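# Load cartons into flow lane by date, earliest first

## Task

Place the cartons in the flow lane sorted by their dates, so the carton with the earliest date sits at the lane's front end.

## Robot and tools

SETUP. Three identical i2rt Big YAM arms (arm1, arm2, arm3), each with six revolute joints, a two-finger gripper and a wrist camera. Foot (base_link) poses in the scene frame, metres, quaternion wxyz; each foot faces along its own +x: arm1 (-1.399, -0.834, 0.768) q(0.518, 0.002, 0.002, -0.855); arm2 (-0.549, -0.349, 0.753) q(0.266, -0.006, 0.004, 0.964); arm3 (0.555, 0.297, 0.850) q(0.406, 0.001, 0.000, -0.914). Table tops under the arms are at z=0.720. Reach is roughly 1.0 m from the joint1 axis. Loose objects may get a brief nudge now and then.

FRAME. One shared scene frame: origin on the floor, +z up. The hand point lies between the finger pads, about 1 cm short of the fingertips; fingers extend along the hand's +z, and they open and close along its y. Printed hand positions can be off, more so at long reach. hand_target is the hand pose the currently held joint targets would give.

CAMERAS. cam_a and cam_b are fixed in the room; arm1_cam_wrist, arm2_cam_wrist, arm3_cam_wrist ride on the hands. Images are 896x504 pixels, origin top-left.

TOOL move. Arguments: arm1, arm2, arm3 (each optional; an arm omitted gets nothing new) and cameras (list of names from arm1_cam_wrist, arm2_cam_wrist, arm3_cam_wrist, cam_a, cam_b, all; omitted or ["all"] means all, [] means none). Each arm's object may hold:
- joints: absolute targets keyed by name, radians for joints, metres for the gripper. Ranges: joint1_rad -2.879 to 2.879 (rotation about the foot, positive counter-clockwise seen from above, 0 points along the foot's +x); joint2_rad 0 to 3.141 (shoulder; 0 has the upper arm back and near level, increasing lifts it up then forward); joint3_rad 0 to 3.019 (elbow; 0 folded, increasing opens); joint4_rad -1.692 to 1.57 (hand pitch, positive tips fingers up); joint5_rad -1.57 to 1.57 (sideways swing, positive to the arm's right); joint6_rad -2.094 to 2.094 (roll, positive clockwise viewed from behind the hand); gripper_m 0 to 0.093 (fingertip gap).
- target: an absolute hand pose, one list of 7 numbers [x, y, z, qw, qx, qy, qz], metres and unit quaternion, scene frame. The hand travels straight from its hand_target toward it. When target is given, joints may contain only gripper_m.
- speed: top path speed in m/s, 0.002 to 0.5, default 0.25; rotation is capped at twice this value in rad/s. Only allowed together with target.
All motions of a call begin together; all hand paths in one call finish together, paced by the slowest. Paths run 0.5 to 10 s and are cut off at 10 s; no call exceeds 15 s. Each control step clips the path pose to within 100 mm and 20 degrees of the measured hand; hands lag, drift, overshoot speed near full stretch, and often settle a centimetre or more away. Paths do not avoid obstacles or other arms. Unknown keys make a call invalid; out-of-range values get it refused, and a refusal or a stop skips the rest of that reply's move, wait and finished_scene calls.

TOOL wait: seconds (0 to 10), cameras as in move. Commands nothing new; returns the full state and images.

TOOL zoom_image: camera (one name) and region [x0, y0, x1, y1] in pixels of that camera's latest image, no larger than 504 by 504. Only cameras in the latest images can be zoomed.

TOOL read_manual: section, only "licences"; it returns licence texts and moves nothing.

TOOL finished_scene: scene, the current scene's integer number. Irreversible; the goal must hold with the robots left alone. The result tells the next task.

RESULTS. The move line lists each arm sent a motion with "done" or its worst status. joint_status and hand_status report how each motion ended: off_target (stopped short, may still push), time_out (joints keep nearby targets and keep pushing; on_its_own lists them, with "held at" giving the current target; send a joint its reported position to relieve it), not_followed (a safety check withheld the targets; messages "joint command not followed" or "pose unreachable"). An arm under "as last shown" was not commanded; its status reads "not commanded". The pictures line gives image order. Joint velocities are in rad/s (gripper m/s); "within noise" means essentially still. Joint torques are total drive output, positive toward larger joint values; torques 3 and 4 wrap at ±28 N m. Gripper: gripping a rigid item reads up to about 0.005 narrower (or 0.002 wider) than the item; closed on nothing reads 0.000 to 0.003; full force comes about 0.005 below first-contact reading. Release by commanding well above the reading.

AVOID. Knocking objects off the work area or to the floor, dropping or releasing moving cartons, slamming. Arms keep pushing on contact, so avoid hard pushes, which also heat motors: MOTOR HOT appears near 85 °C, and at 100 °C an OVER-TEMPERATURE FAULT drops the arm for 30 to 60 s or more (keys then say limit_stop_at_motor_heat; resend targets). Never let arms press hard on each other, and never close a gripper on another arm's fingers; the clearance check can be late and ignores fingers, gripper housings and wrist cameras.

Each tool is called after "Call:" as name(argument=value, ...), one argument or row to a line, values as JSON.

## Session

Call:
move(
)

Scene clock: 0.00 s.
Joint torques (N m): no reading
Heat: arm1: hottest joint1_rad 39 °C; arm2: hottest joint2_rad 40 °C; arm3: hottest joint1_rad 35 °C.
Joint velocities: within noise
arm1.joint_positions: joint1_rad=+0.194 joint2_rad=+0.304 joint3_rad=+1.546 joint4_rad=-1.590 joint5_rad=-0.074 joint6_rad=+0.225 gripper_m=+0.09396
arm1.joint_status: not commanded
arm1.hand: x=-1.3980 y=-0.8742 z=+1.3539 quat_wxyz=(-0.413, -0.697, -0.432, +0.395) (m; scene frame)
arm1.hand_target: x=-1.3971 y=-0.8712 z=+1.3606 quat_wxyz=(-0.419, -0.692, -0.430, +0.401) (m; scene frame)
arm1.hand_status: not commanded
arm2.joint_positions: joint1_rad=+0.324 joint2_rad=+0.267 joint3_rad=+1.656 joint4_rad=-1.577 joint5_rad=-0.025 joint6_rad=+0.557 gripper_m=+0.09396
arm2.joint_status: not commanded
arm2.hand: x=-0.5408 y=-0.3488 z=+1.3788 quat_wxyz=(+0.121, +0.719, -0.287, -0.622) (m; scene frame)
arm2.hand_target: x=-0.5353 y=-0.3500 z=+1.3818 quat_wxyz=(+0.122, +0.714, -0.285, -0.628) (m; scene frame)
arm2.hand_status: not commanded
arm3.joint_positions: joint1_rad=+0.466 joint2_rad=+0.542 joint3_rad=+1.486 joint4_rad=-1.413 joint5_rad=-0.179 joint6_rad=-0.503 gripper_m=+0.09396
arm3.joint_status: not commanded
arm3.hand: x=+0.5364 y=+0.1220 z=+1.4334 quat_wxyz=(-0.274, -0.490, -0.695, +0.450) (m; scene frame)
arm3.hand_target: x=+0.5374 y=+0.1259 z=+1.4420 quat_wxyz=(-0.277, -0.485, -0.691, +0.459) (m; scene frame)
arm3.hand_status: not commanded
pictures: arm1_cam_wrist, arm2_cam_wrist, arm3_cam_wrist, cam_a, cam_b

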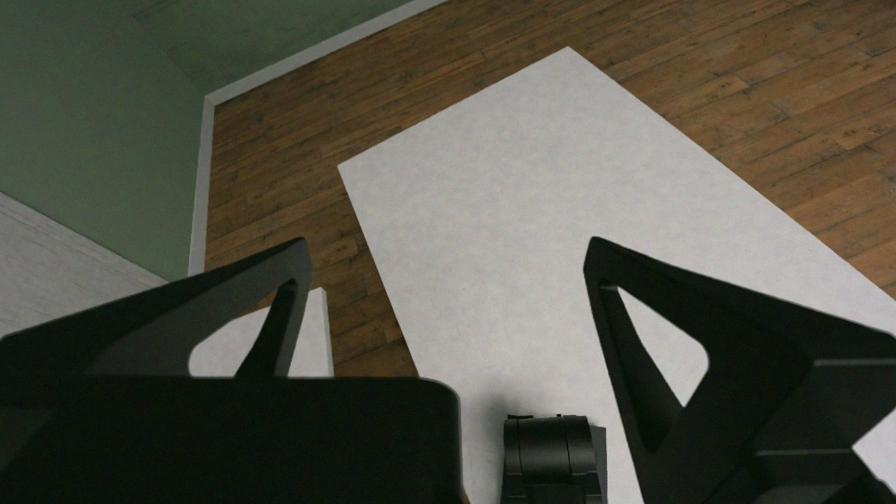

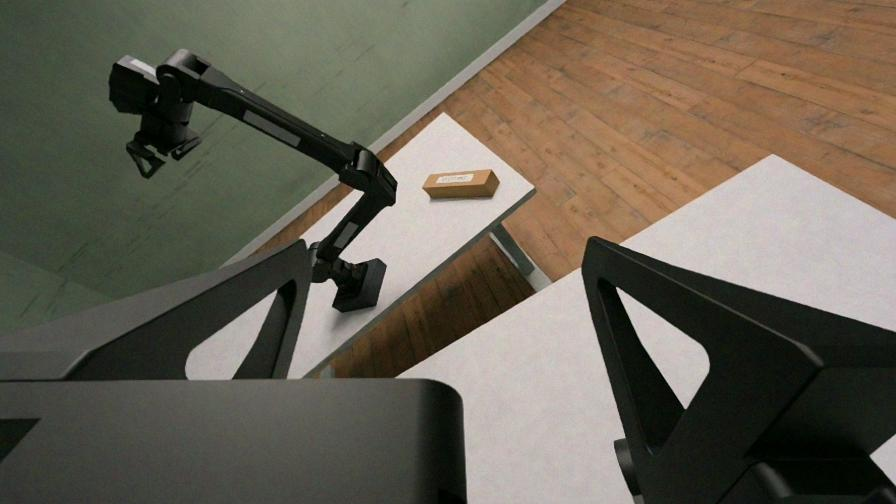

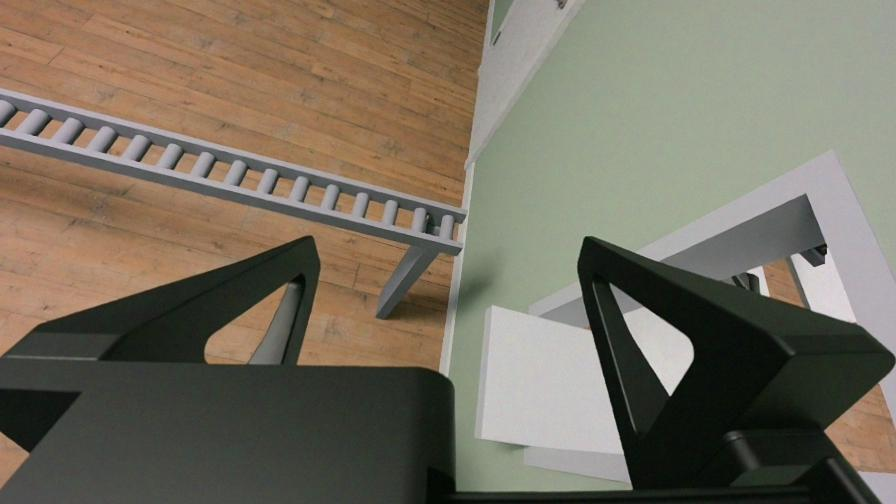

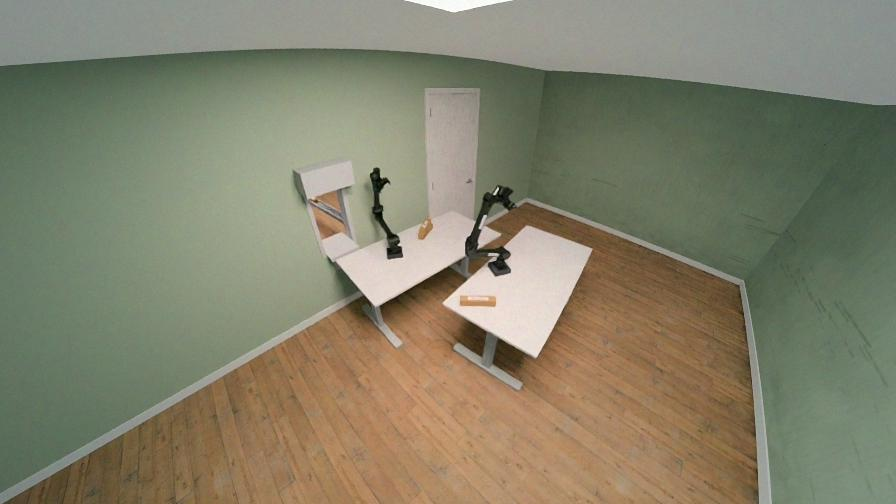

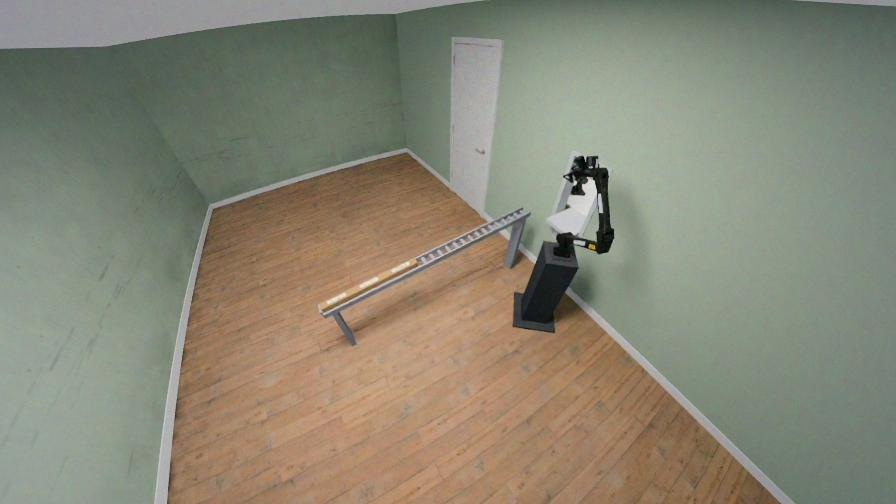

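Call:
zoom_image(
  camera="cam_a",
  region=[280, 140, 620, 400],
)

Call:
zoom_image(
  camera="cam_b",
  region=[300, 140, 640, 360],
)

Call:
zoom_image(
  camera="arm2_cam_wrist",
  region=[380, 100, 560, 230],
)

Scaled by 1.482 from the camera's 896x504 image, which has a finer 1280x720 frame.

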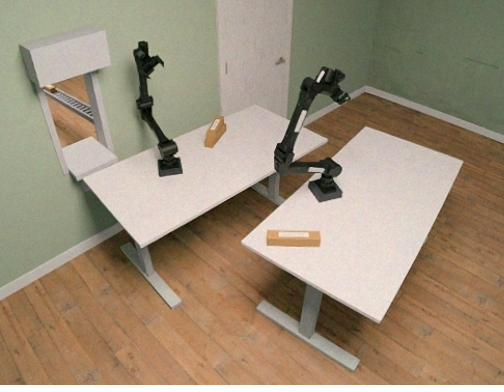

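Scaled by 1.482 from the camera's 896x504 image, which has a finer 1280x720 frame.

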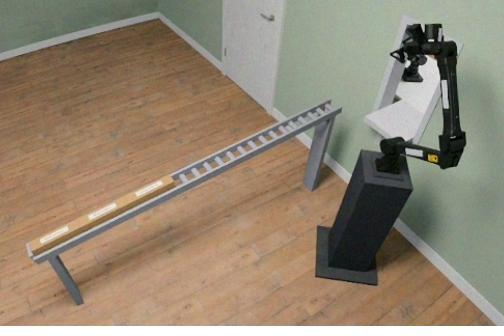

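Scaled by 2.800 from the camera's 896x504 image, which has a finer 1280x720 frame.

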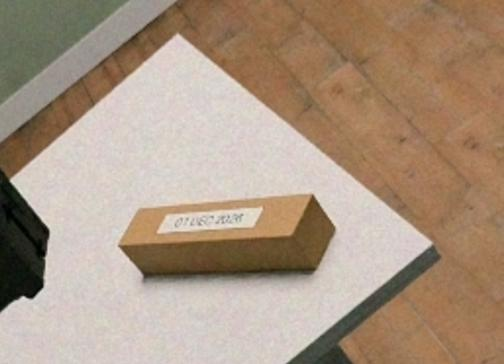

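Call:
zoom_image(
  camera="cam_a",
  region=[410, 210, 450, 245],
)

Call:
zoom_image(
  camera="cam_a",
  region=[450, 280, 510, 320],
)

Call:
zoom_image(
  camera="cam_b",
  region=[310, 250, 430, 330],
)

Call:
zoom_image(
  camera="arm2_cam_wrist",
  region=[410, 160, 510, 210],
)

Call:
zoom_image(
  camera="cam_a",
  region=[280, 150, 380, 270],
)

Call:
zoom_image(
  camera="cam_b",
  region=[400, 140, 640, 300],
)

Scaled by 12.600 from the camera's 896x504 image, which has a finer 1280x720 frame.

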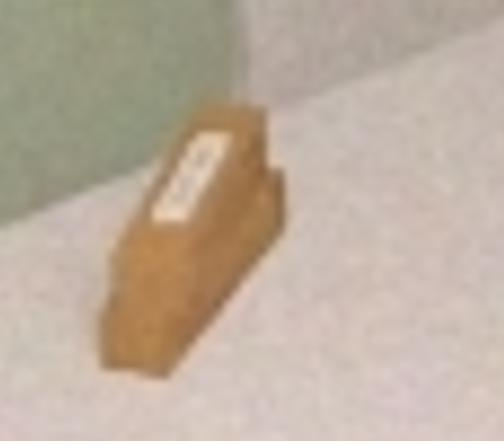

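Scaled by 8.400 from the camera's 896x504 image, which has a finer 1280x720 frame.

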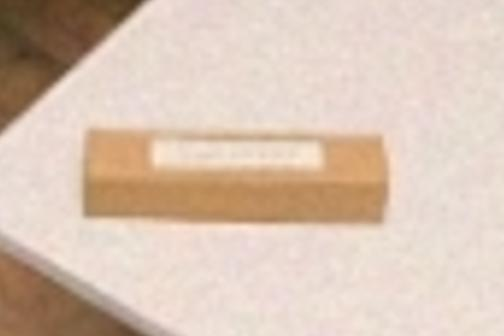

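Scaled by 4.200 from the camera's 896x504 image, which has a finer 1280x720 frame.

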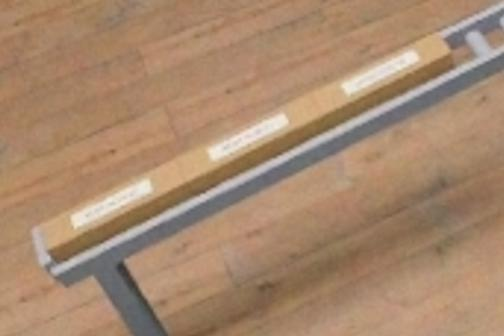

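Scaled by 5.040 from the camera's 896x504 image, which has a finer 1280x720 frame.

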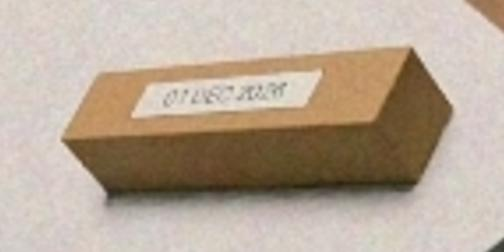

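Scaled by 4.200 from the camera's 896x504 image, which has a finer 1280x720 frame.

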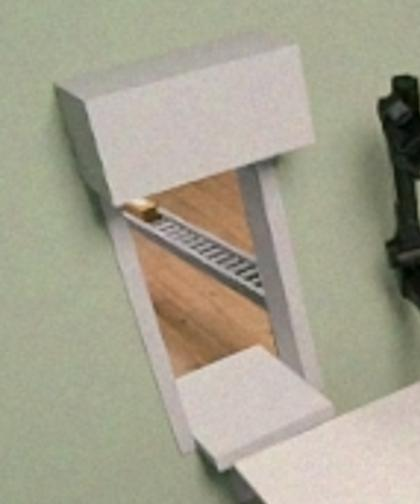

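Scaled by 2.100 from the camera's 896x504 image, which has a finer 1280x720 frame.

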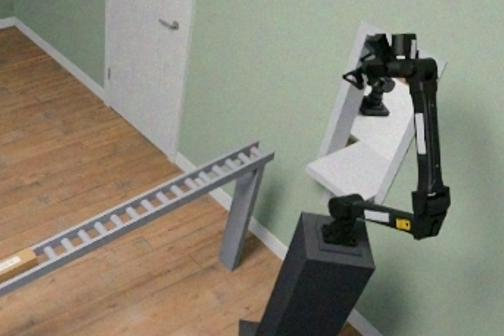

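Call:
move(
  arm1={"joints": {"joint1_rad": -2.39, "joint4_rad": -1.6, "joint5_rad": 0, "joint6_rad": 0}},
  arm2={"joints": {"joint1_rad": 2.307, "joint4_rad": -1.65, "joint5_rad": 0, "joint6_rad": 0}},
  arm3={"joints": {"joint1_rad": 1.87, "joint2_rad": 1.2, "joint3_rad": 1.2, "joint4_rad": -0.35, "joint5_rad": 0, "joint6_rad": 0}},
)

Scene clock: 119.20 s.
Joint torques (N m): arm1=[-0.62 9.58 5.72 1.29 0.15 -0.06] | arm2=[0.56 12.63 4.3 1.65 0.02 -0.12] | arm3=[0.85 -13.74 14.41 2.4 0.06 0.16]
Heat: arm1: hottest joint1_rad 39 °C; arm2: hottest joint2_rad 41 °C; arm3: hottest joint3_rad 37 °C.
move: arm1 done; arm2 done; arm3 done
Joint velocities: within noise
arm1.joint_positions: joint1_rad=-2.373 joint2_rad=+0.298 joint3_rad=+1.546 joint4_rad=-1.591 joint5_rad=-0.002 joint6_rad=+0.009 gripper_m=+0.09400
arm1.joint_status: all done
arm1.hand: x=-1.4089 y=-0.8060 z=+1.3538 quat_wxyz=(+0.345, -0.652, +0.490, +0.464) (m; scene frame)
arm1.hand_target: x=-1.4077 y=-0.8072 z=+1.3572 quat_wxyz=(+0.351, -0.650, +0.493, +0.459) (m; scene frame)
arm1.hand_status: not commanded
arm2.joint_positions: joint1_rad=+2.298 joint2_rad=+0.261 joint3_rad=+1.656 joint4_rad=-1.640 joint5_rad=-0.001 joint6_rad=+0.011 gripper_m=+0.09399
arm2.joint_status: all done
arm2.hand: x=-0.5586 y=-0.3214 z=+1.3629 quat_wxyz=(+0.482, +0.505, +0.600, -0.391) (m; scene frame)
arm2.hand_target: x=-0.5596 y=-0.3183 z=+1.3630 quat_wxyz=(+0.481, +0.499, +0.605, -0.391) (m; scene frame)
arm2.hand_status: not commanded
arm3.joint_positions: joint1_rad=+1.863 joint2_rad=+1.204 joint3_rad=+1.182 joint4_rad=-0.367 joint5_rad=+0.000 joint6_rad=-0.008 gripper_m=+0.09397
arm3.joint_status: all done
arm3.hand: x=+1.0588 y=+0.0575 z=+1.2577 quat_wxyz=(-0.544, -0.179, -0.810, +0.124) (m; scene frame)
arm3.hand_target: x=+1.0621 y=+0.0603 z=+1.2747 quat_wxyz=(-0.560, -0.177, -0.799, +0.124) (m; scene frame)
arm3.hand_status: not commanded
pictures: arm1_cam_wrist, arm2_cam_wrist, arm3_cam_wrist, cam_a, cam_b
camera_calibration:
arm1_cam_wrist: T_world_to_cam=[[0.952247, 0.305176, -0.00963387, 1.60395], [0.254546, -0.810901, -0.526922, 0.416191], [-0.168616, 0.499307, -0.849859, 1.43897], [0, 0, 0, 1]] pos_world=[-1.39066, -0.870483, 1.45767]
arm2_cam_wrist: T_world_to_cam=[[-0.984746, -0.173695, -0.0102293, -0.59398], [-0.121835, 0.730315, -0.672158, 1.09086], [0.124221, -0.660659, -0.740337, 0.988961], [0, 0, 0, 1]] pos_world=[-0.574864, -0.246479, 1.45932]
arm3_cam_wrist: T_world_to_cam=[[-0.428541, -0.903474, -0.00933558, 0.518355], [-0.770201, 0.370689, -0.519019, 1.44872], [0.472381, -0.215231, -0.854712, 0.710247], [0, 0, 0, 1]] pos_world=[1.00243, 0.0841627, 1.36381]

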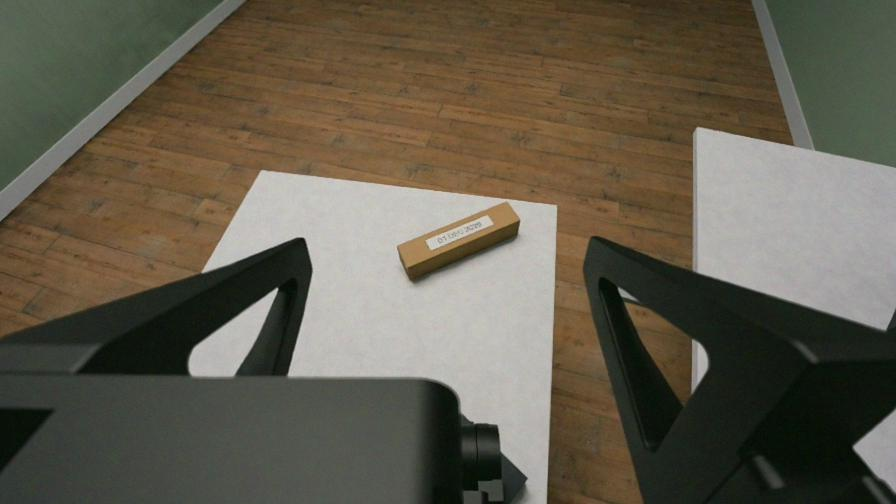

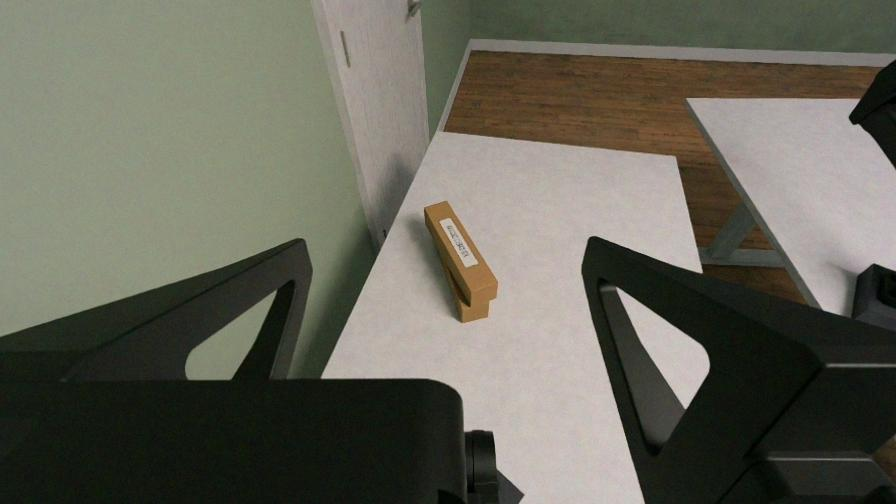

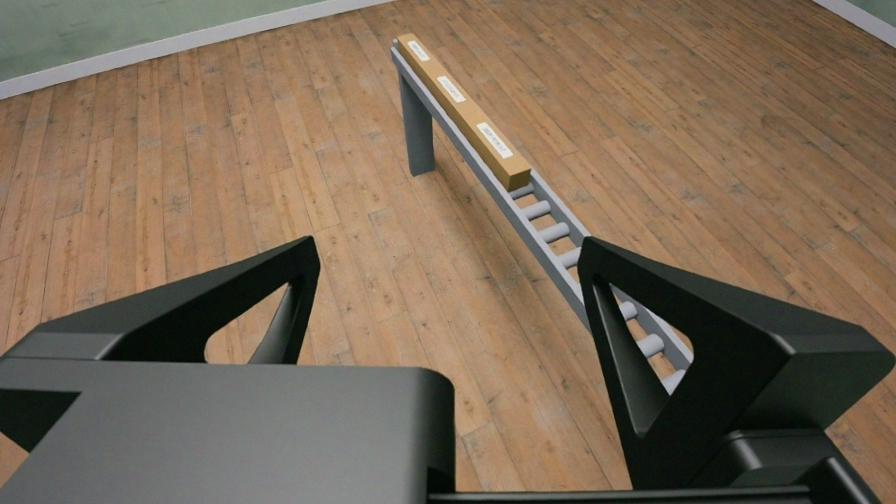

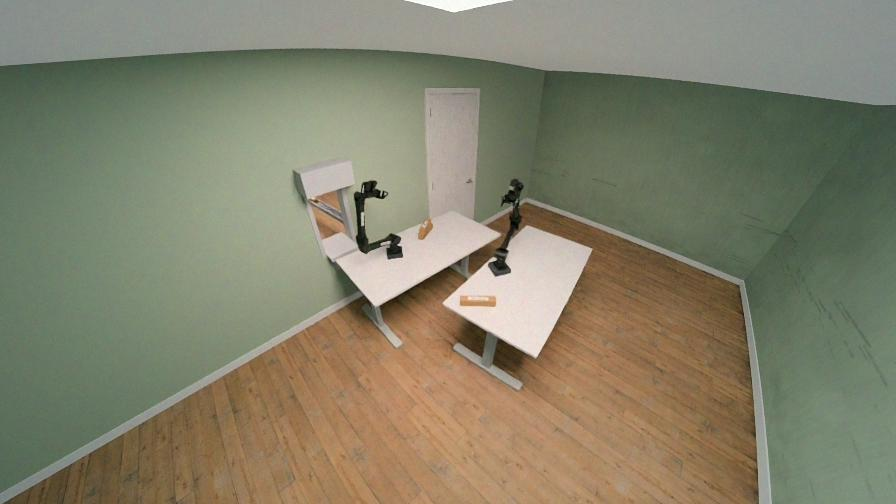

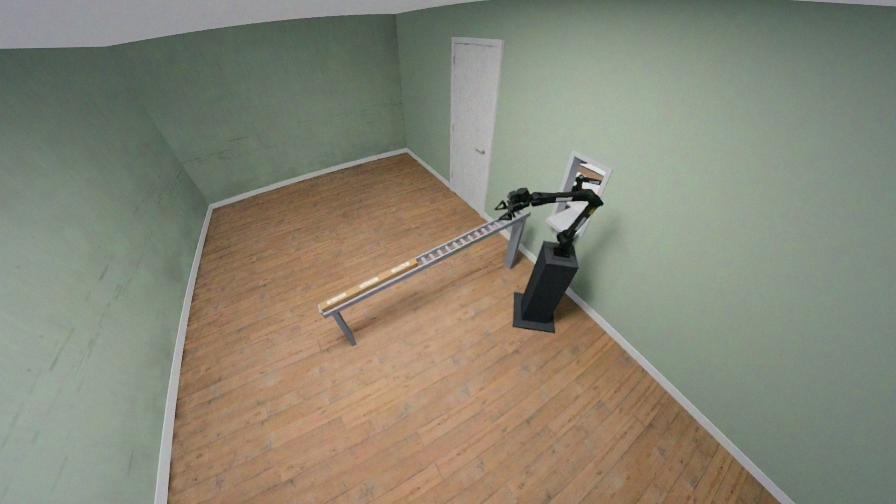

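Call:
zoom_image(
  camera="arm1_cam_wrist",
  region=[390, 195, 530, 290],
)

Call:
zoom_image(
  camera="arm2_cam_wrist",
  region=[400, 190, 520, 330],
)

Call:
zoom_image(
  camera="arm3_cam_wrist",
  region=[385, 25, 545, 200],
)

Call:
zoom_image(
  camera="arm3_cam_wrist",
  region=[395, 30, 475, 110],
)

Call:
zoom_image(
  camera="arm3_cam_wrist",
  region=[460, 100, 540, 180],
)

Call:
zoom_image(
  camera="arm2_cam_wrist",
  region=[430, 210, 490, 270],
)

Scaled by 3.600 from the camera's 896x504 image, which has a finer 1280x720 frame.

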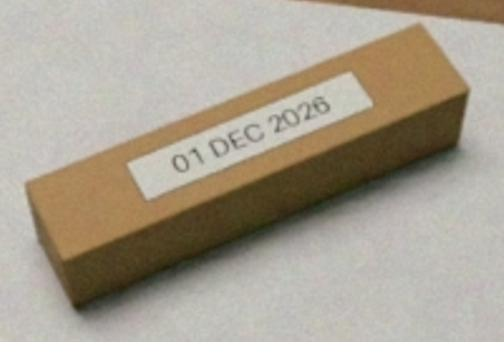

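Scaled by 3.600 from the camera's 896x504 image, which has a finer 1280x720 frame.

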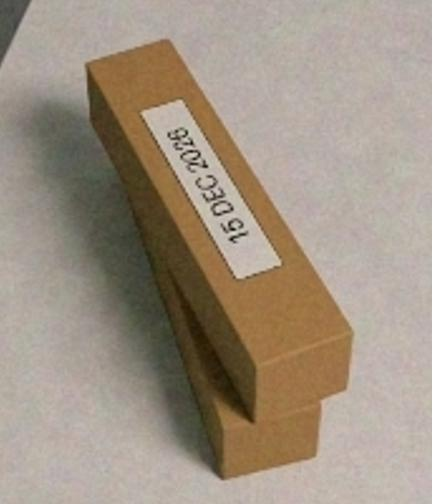

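Scaled by 2.880 from the camera's 896x504 image, which has a finer 1280x720 frame.

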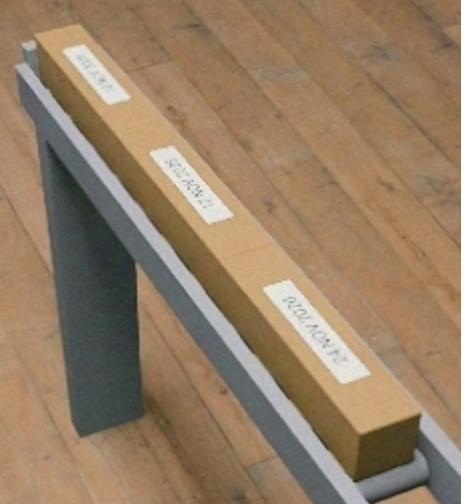

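Scaled by 6.300 from the camera's 896x504 image, which has a finer 1280x720 frame.

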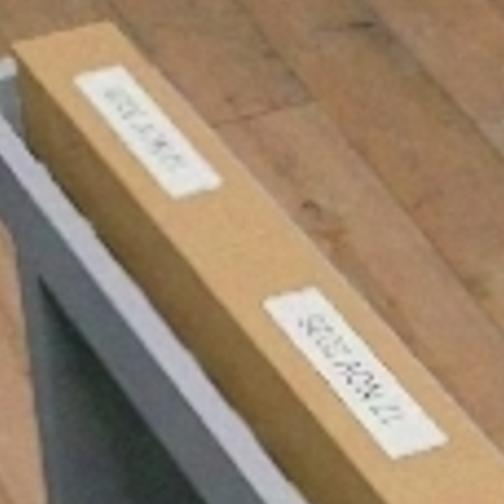

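Scaled by 6.300 from the camera's 896x504 image, which has a finer 1280x720 frame.

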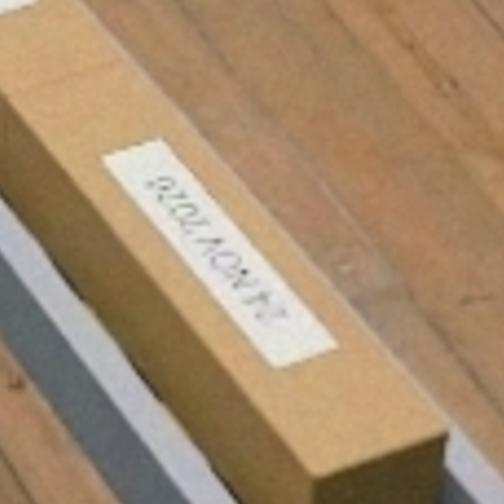

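Scaled by 8.400 from the camera's 896x504 image, which has a finer 1280x720 frame.

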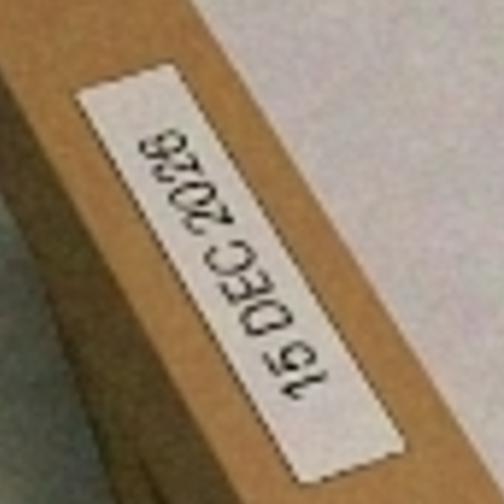

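Call:
move(
  arm2={"joints": {"joint1_rad": -1.94, "joint4_rad": -1.6}},
  arm3={"joints": {"joint1_rad": -0.34, "joint2_rad": 0.54, "joint3_rad": 1.486, "joint4_rad": -1.2, "joint5_rad": 0, "joint6_rad": 0}},
  cameras=["arm2_cam_wrist", "arm3_cam_wrist", "cam_a", "cam_b"],
)

Scene clock: 147.63 s.
Joint torques (N m): arm1=[-0.56 9.52 5.75 1.29 0.15 -0.06] | arm2=[-0.73 12.98 2.84 2.77 0.03 -0.11] | arm3=[-0.79 2.73 8.8 1.51 -0.01 0.12]
Heat: arm1: hottest joint1_rad 39 °C; arm2: hottest joint2_rad 41 °C; arm3: hottest joint3_rad 41 °C.
move: arm2 done; arm3 done
Joint velocities: within noise
arm1: as last shown
arm2.joint_positions: joint1_rad=-1.930 joint2_rad=+0.258 joint3_rad=+1.674 joint4_rad=-1.615 joint5_rad=-0.001 joint6_rad=+0.010 gripper_m=+0.09404
arm2.joint_status: all done
arm2.hand: x=-0.5757 y=-0.3591 z=+1.3746 quat_wxyz=(-0.599, +0.256, -0.730, -0.207) (m; scene frame)
arm2.hand_target: x=-0.5713 y=-0.3556 z=+1.3754 quat_wxyz=(-0.602, +0.256, -0.729, -0.201) (m; scene frame)
arm2.hand_status: not commanded
arm3.joint_positions: joint1_rad=-0.329 joint2_rad=+0.548 joint3_rad=+1.484 joint4_rad=-1.191 joint5_rad=+0.001 joint6_rad=-0.006 gripper_m=+0.09400
arm3.joint_status: all done
arm3.hand: x=+0.3795 y=+0.2014 z=+1.4809 quat_wxyz=(-0.151, -0.766, -0.201, +0.592) (m; scene frame)
arm3.hand_target: x=+0.3829 y=+0.2056 z=+1.4811 quat_wxyz=(-0.150, -0.767, -0.194, +0.592) (m; scene frame)
arm3.hand_status: not commanded
pictures: arm2_cam_wrist, arm3_cam_wrist, cam_a, cam_b
camera_calibration:
arm2_cam_wrist: T_world_to_cam=[[0.612778, -0.790165, 0.0119123, 0.0506695], [-0.561261, -0.445774, -0.697332, 0.483387], [0.556317, 0.420624, -0.71665, 1.57926], [0, 0, 0, 1]] pos_world=[-0.638314, -0.408756, 1.46826]
arm3_cam_wrist: T_world_to_cam=[[-0.485217, 0.874332, -0.0104103, 0.0243417], [0.685501, 0.372979, -0.625279, 0.592547], [-0.542819, -0.310533, -0.780332, 1.54711], [0, 0, 0, 1]] pos_world=[0.445419, 0.238137, 1.57802]

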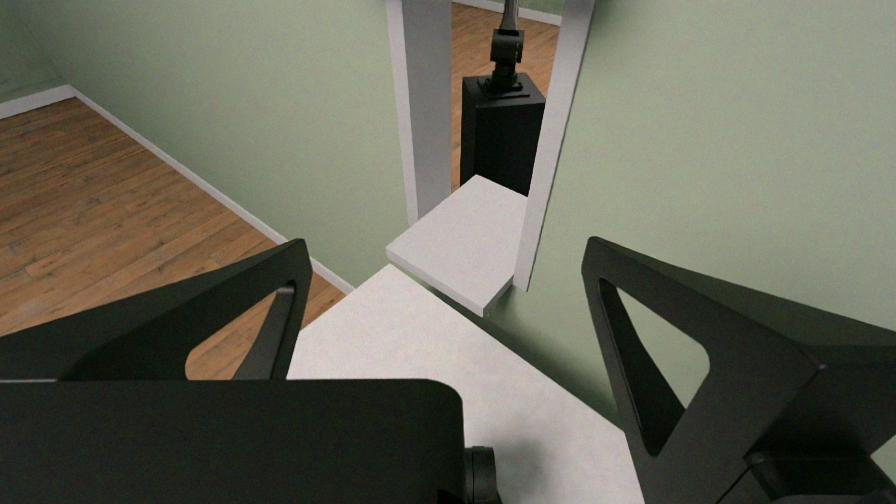

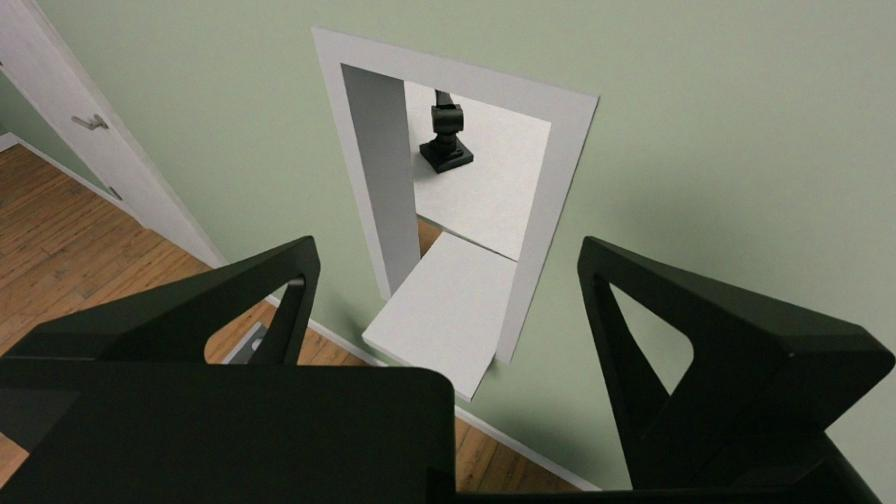

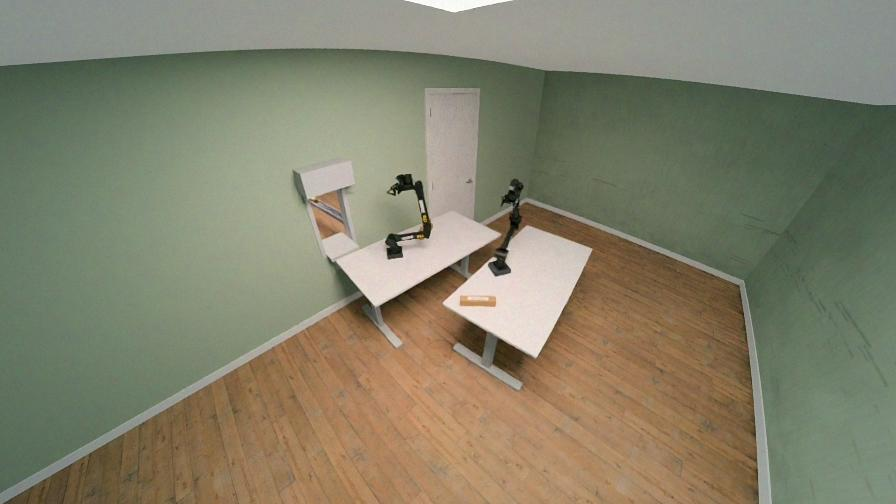

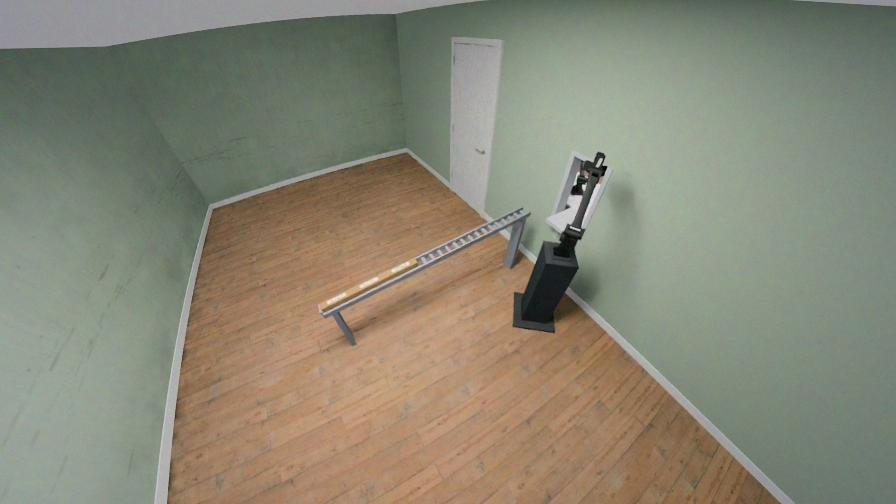

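Call:
zoom_image(
  camera="arm2_cam_wrist",
  region=[340, 0, 640, 340],
)

Call:
zoom_image(
  camera="arm3_cam_wrist",
  region=[300, 20, 640, 420],
)

Scaled by 1.482 from the camera's 896x504 image, which has a finer 1280x720 frame.

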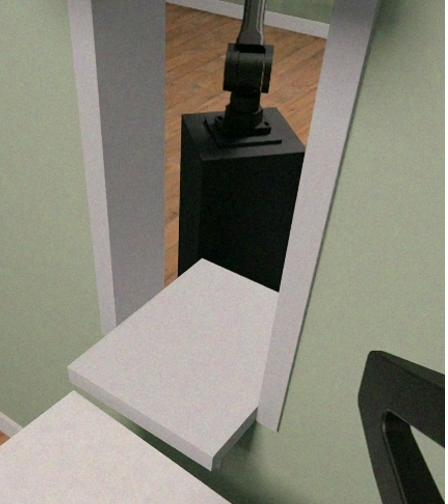

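Scaled by 1.260 from the camera's 896x504 image, which has a finer 1280x720 frame.

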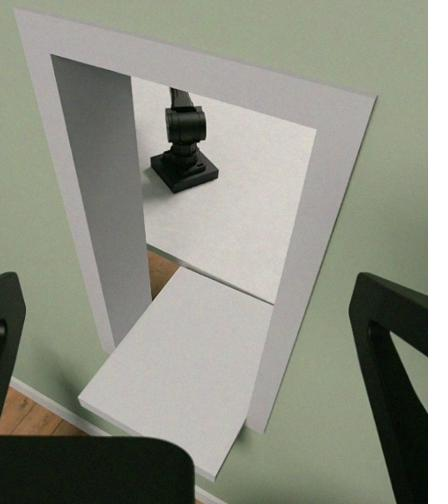

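Call:
move(
  arm1={"target": [-1.518, -0.424, 0.92, 0, -0.373, 0.928, 0], "speed": 0.4},
  cameras=["arm1_cam_wrist"],
)

Scene clock: 206.97 s.
Joint torques (N m): arm1=[-0.32 -12.86 11.9 -0.18 0.08 0.08] | arm2=[-0.67 13.04 2.82 2.77 0.03 -0.11] | arm3=[-0.62 2.67 8.84 1.5 -0.01 0.13]
Heat: arm1: hottest joint1_rad 39 °C; arm2: hottest joint2_rad 41 °C; arm3: hottest joint3_rad 39 °C.
move: arm1 off_target
Joint velocities: within noise
arm1.joint_positions: joint1_rad=-2.365 joint2_rad=+1.503 joint3_rad=+1.145 joint4_rad=-1.258 joint5_rad=-0.002 joint6_rad=+1.078 gripper_m=+0.09400
arm1.joint_status: not commanded
arm1.hand: x=-1.5181 y=-0.4419 z=+0.9031 quat_wxyz=(-0.001, -0.383, +0.923, -0.020) (m; scene frame)
arm1.hand_target: x=-1.5176 y=-0.4248 z=+0.9201 quat_wxyz=(+0.000, -0.373, +0.928, +0.000) (m; scene frame)
arm1.hand_status: off_target (0.025 m and 2.7 deg from the pose sent, 0.588 m and 91.4 deg at the start; pose on its path clipped on 7 of 90 steps; a joint's target at an end of its range on 3 of 90 steps)
arm2, arm3: as last shown
pictures: arm1_cam_wrist
camera_calibration:
arm1_cam_wrist: T_world_to_cam=[[0.711238, -0.70285, 0.0119113, 0.761686], [-0.545202, -0.540854, 0.640493, -1.64733], [-0.443729, -0.462037, -0.767871, -0.0607867], [0, 0, 0, 1]] pos_world=[-1.46684, -0.383699, 0.999354]

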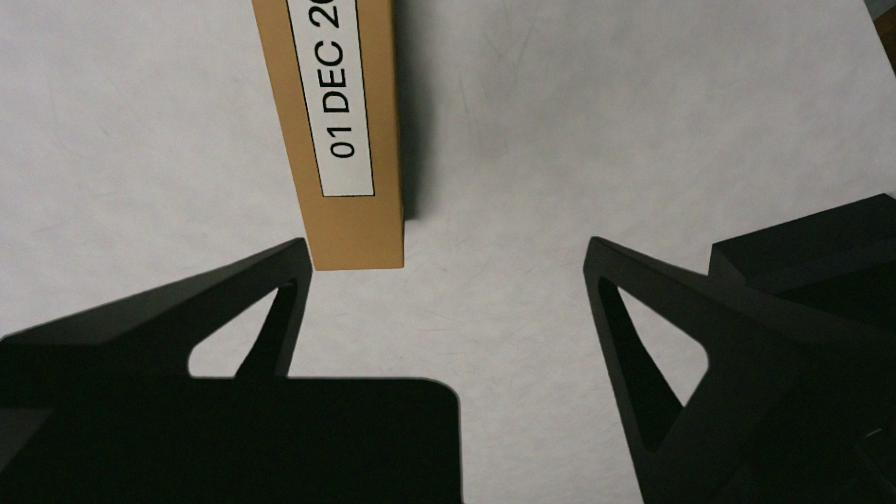

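Call:
zoom_image(
  camera="arm1_cam_wrist",
  region=[230, 0, 480, 290],
)

Scaled by 1.738 from the camera's 896x504 image, which has a finer 1280x720 frame.

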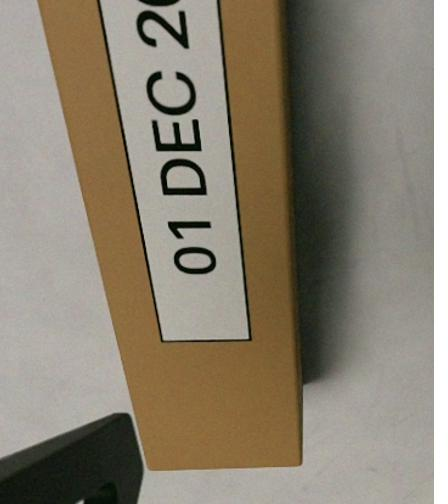

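Call:
move(
  arm1={"target": [-1.540, -0.362, 0.872, 0, -0.3567, 0.9342, 0], "speed": 0.3},
  cameras=["arm1_cam_wrist"],
)

Scene clock: 239.37 s.
Joint torques (N m): arm1=[0.38 -16.15 11.36 0.29 0.1 0.13] | arm2=[-0.73 12.98 2.82 2.76 0.03 -0.11] | arm3=[-0.62 2.73 8.85 1.5 -0.01 0.13]
Heat: arm1: hottest joint3_rad 42 °C; arm2: hottest joint2_rad 41 °C; arm3: hottest joint3_rad 39 °C.
move: arm1 off_target
Joint velocities: within noise
arm1.joint_positions: joint1_rad=-2.365 joint2_rad=+1.710 joint3_rad=+1.265 joint4_rad=-1.186 joint5_rad=-0.002 joint6_rad=+1.122 gripper_m=+0.09400
arm1.joint_status: not commanded
arm1.hand: x=-1.5358 y=-0.3833 z=+0.8559 quat_wxyz=(-0.001, -0.363, +0.931, -0.028) (m; scene frame)
arm1.hand_target: x=-1.5396 y=-0.3629 z=+0.8724 quat_wxyz=(+0.000, -0.357, +0.934, +0.000) (m; scene frame)
arm1.hand_status: off_target (0.027 m and 3.3 deg from the pose sent, 0.089 m and 4.1 deg at the start)
arm2, arm3: as last shown
pictures: arm1_cam_wrist
camera_calibration:
arm1_cam_wrist: T_world_to_cam=[[0.679883, -0.732854, 0.0261551, 0.744184], [-0.571875, -0.507539, 0.644487, -1.62668], [-0.45904, -0.453133, -0.764168, -0.101112], [0, 0, 0, 1]] pos_world=[-1.48263, -0.326043, 0.951644]

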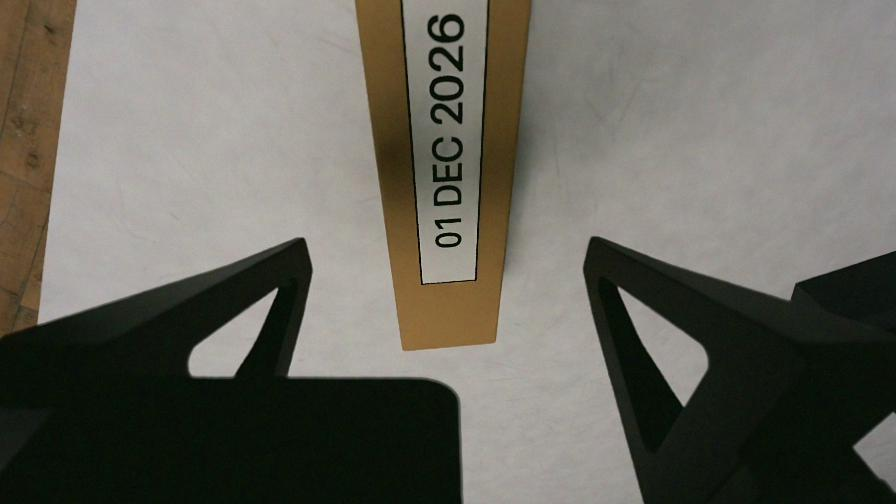

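Call:
move(
  arm1={"target": [-1.540, -0.362, 0.788, 0, -0.3567, 0.9342, 0], "speed": 0.2},
  cameras=["arm1_cam_wrist"],
)

Call:
move(
  arm1={"joints": {"gripper_m": 0.05}},
  cameras=["arm1_cam_wrist"],
)

Scene clock: 248.30 s.
Joint torques (N m): arm1=[0.44 -17.61 7.86 0.51 0.12 0.14] | arm2=[-0.73 13.04 2.81 2.74 0.03 -0.11] | arm3=[-0.85 2.78 8.84 1.48 0.01 0.12]
Heat: arm1: hottest joint3_rad 41 °C; arm2: hottest joint2_rad 41 °C; arm3: hottest joint3_rad 39 °C.
move: arm1 done
Joint velocities: within noise
arm1.joint_positions: joint1_rad=-2.365 joint2_rad=+1.818 joint3_rad=+1.201 joint4_rad=-0.983 joint5_rad=-0.003 joint6_rad=+1.123 gripper_m=+0.09400
arm1.joint_status: not commanded
arm1.hand: x=-1.5396 y=-0.3702 z=+0.7840 quat_wxyz=(-0.001, -0.363, +0.932, -0.012) (m; scene frame)
arm1.hand_target: x=-1.5399 y=-0.3621 z=+0.7881 quat_wxyz=(+0.000, -0.357, +0.934, +0.000) (m; scene frame)
arm1.hand_status: done (0.009 m and 1.6 deg from the pose sent, 0.071 m and 3.3 deg at the start)
arm2, arm3: as last shown
pictures: arm1_cam_wrist
camera_calibration:
arm1_cam_wrist: T_world_to_cam=[[0.679202, -0.733949, -0.00192939, 0.778792], [-0.566269, -0.525699, 0.634807, -1.56637], [-0.46693, -0.43007, -0.772668, -0.148812], [0, 0, 0, 1]] pos_world=[-1.48543, -0.315846, 0.880863]

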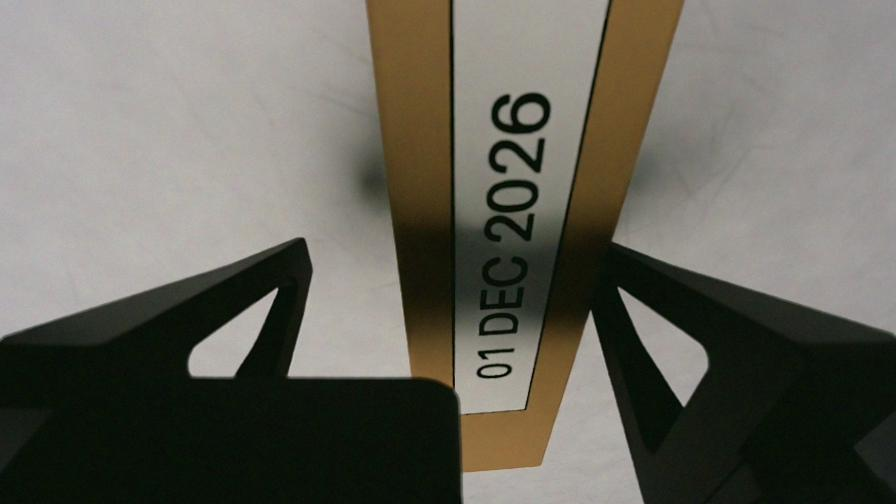

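Scene clock: 248.90 s.
Joint torques (N m): arm1=[0.32 -16.91 7.75 0.49 0.1 0.13] | arm2=[-0.67 12.98 2.82 2.74 0.03 -0.11] | arm3=[-0.44 2.73 8.8 1.55 0 0.12]
Heat: arm1: hottest joint3_rad 41 °C; arm2: hottest joint2_rad 41 °C; arm3: hottest joint3_rad 39 °C.
move: arm1 off_target
Joint velocities: arm1=[0.005 0.005 0.012 -0.002 -0.007 -0.183 0] | arm2=[within noise] | arm3=[within noise]
arm1.joint_positions: joint1_rad=-2.365 joint2_rad=+1.818 joint3_rad=+1.201 joint4_rad=-0.983 joint5_rad=-0.002 joint6_rad=+1.124 gripper_m=+0.05984
arm1.joint_status: gripper_m off_target (ended at +0.05987, target +0.05000)
arm1.hand: x=-1.5395 y=-0.3700 z=+0.7840 quat_wxyz=(+0.000, -0.363, +0.932, -0.012) (m; scene frame)
arm1.hand_target: x=-1.5399 y=-0.3620 z=+0.7881 quat_wxyz=(+0.000, -0.357, +0.934, +0.000) (m; scene frame)
arm1.hand_status: not commanded
arm2, arm3: as last shown
pictures: arm1_cam_wrist
camera_calibration:
arm1_cam_wrist: T_world_to_cam=[[0.678643, -0.734465, -0.00228755, 0.77812], [-0.566993, -0.525874, 0.634015, -1.56676], [-0.466865, -0.428973, -0.773317, -0.14763], [0, 0, 0, 1]] pos_world=[-1.48533, -0.315745, 0.880963]

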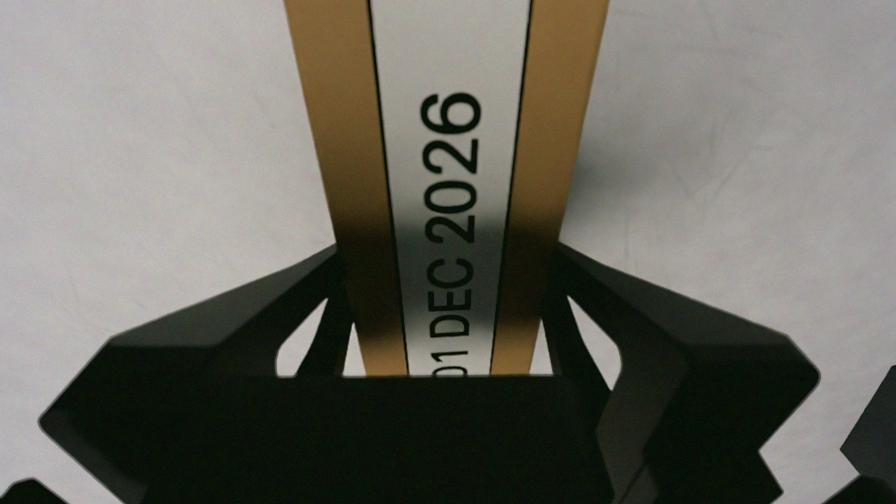

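Call:
move(
  arm1={"target": [-1.540, -0.365, 0.95, 0, -0.3567, 0.9342, 0], "speed": 0.25},
  arm2={"joints": {"joint1_rad": 1.128}},
  cameras=["arm1_cam_wrist", "arm2_cam_wrist", "cam_a"],
)

Scene clock: 269.67 s.
Joint torques (N m): arm1=[0.44 -15.97 13 -0.34 0.12 0.13] | arm2=[0.62 12.75 2.74 2.77 0 -0.12] | arm3=[-0.85 2.73 8.83 1.48 -0.01 0.12]
Heat: arm1: hottest joint3_rad 41 °C; arm2: hottest joint2_rad 42 °C; arm3: hottest joint3_rad 39 °C.
move: arm1 off_target; arm2 done
Joint velocities: within noise
arm1.joint_positions: joint1_rad=-2.365 joint2_rad=+1.644 joint3_rad=+1.378 joint4_rad=-1.361 joint5_rad=-0.003 joint6_rad=+1.124 gripper_m=+0.05984
arm1.joint_status: not commanded
arm1.hand: x=-1.5362 y=-0.3832 z=+0.9267 quat_wxyz=(-0.001, -0.362, +0.932, -0.026) (m; scene frame)
arm1.hand_target: x=-1.5395 y=-0.3663 z=+0.9501 quat_wxyz=(+0.000, -0.357, +0.934, +0.000) (m; scene frame)
arm1.hand_status: off_target (0.030 m and 3.1 deg from the pose sent, 0.166 m and 1.6 deg at the start)
arm2.joint_positions: joint1_rad=+1.118 joint2_rad=+0.257 joint3_rad=+1.674 joint4_rad=-1.615 joint5_rad=+0.000 joint6_rad=+0.010 gripper_m=+0.09404
arm2.joint_status: all done
arm2.hand: x=-0.5317 y=-0.3266 z=+1.3746 quat_wxyz=(+0.189, +0.744, +0.213, -0.604) (m; scene frame)
arm2.hand_target: x=-0.5368 y=-0.3295 z=+1.3755 quat_wxyz=(+0.189, +0.742, +0.220, -0.605) (m; scene frame)
arm2.hand_status: not commanded
arm3: as last shown
pictures: arm1_cam_wrist, arm2_cam_wrist, cam_a
camera_calibration:
arm1_cam_wrist: T_world_to_cam=[[0.6785, -0.734253, 0.0225975, 0.743236], [-0.571943, -0.508711, 0.643502, -1.67211], [-0.460997, -0.44954, -0.765111, -0.0479216], [0, 0, 0, 1]] pos_world=[-1.48273, -0.326441, 1.02255]
arm2_cam_wrist: T_world_to_cam=[[-0.535603, 0.844285, -0.0176774, 0.0132733], [0.612732, 0.374134, -0.69612, 1.41289], [-0.58111, -0.383675, -0.717708, 0.675155], [0, 0, 0, 1]] pos_world=[-0.466275, -0.280776, 1.46834]

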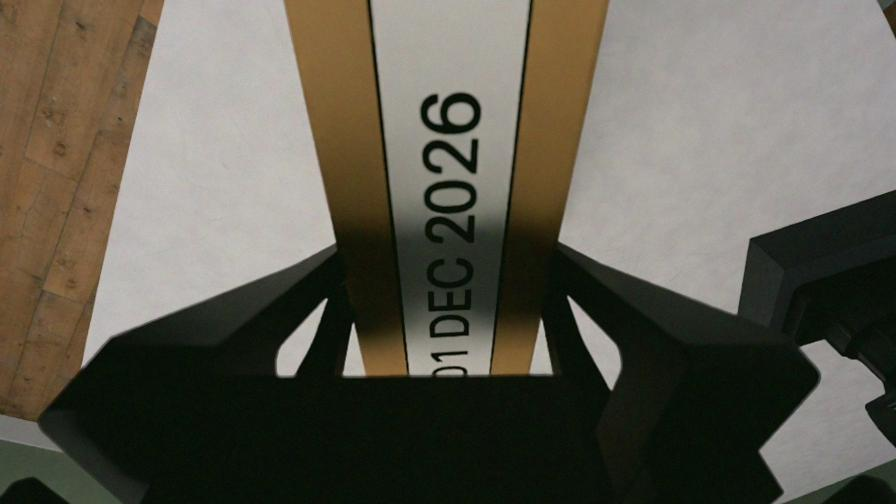

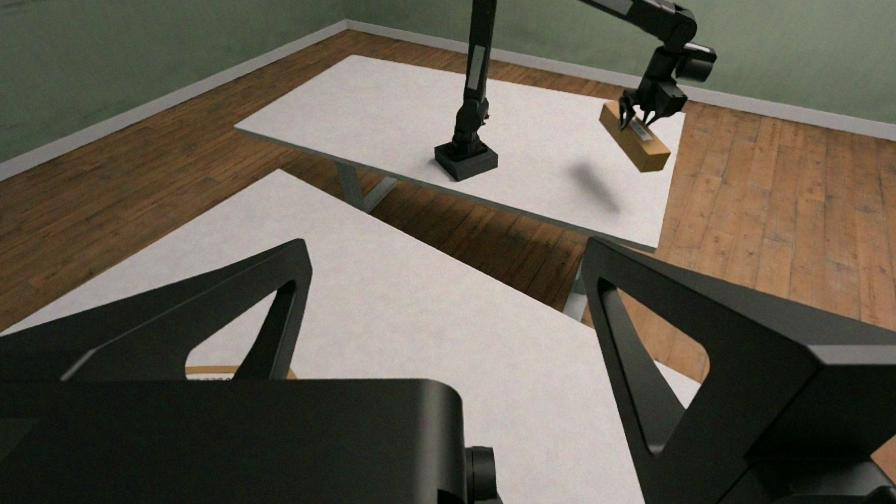

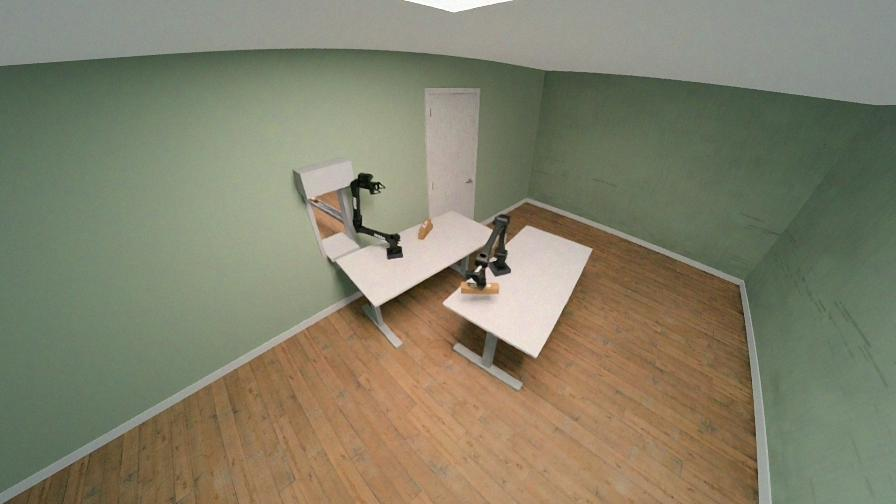

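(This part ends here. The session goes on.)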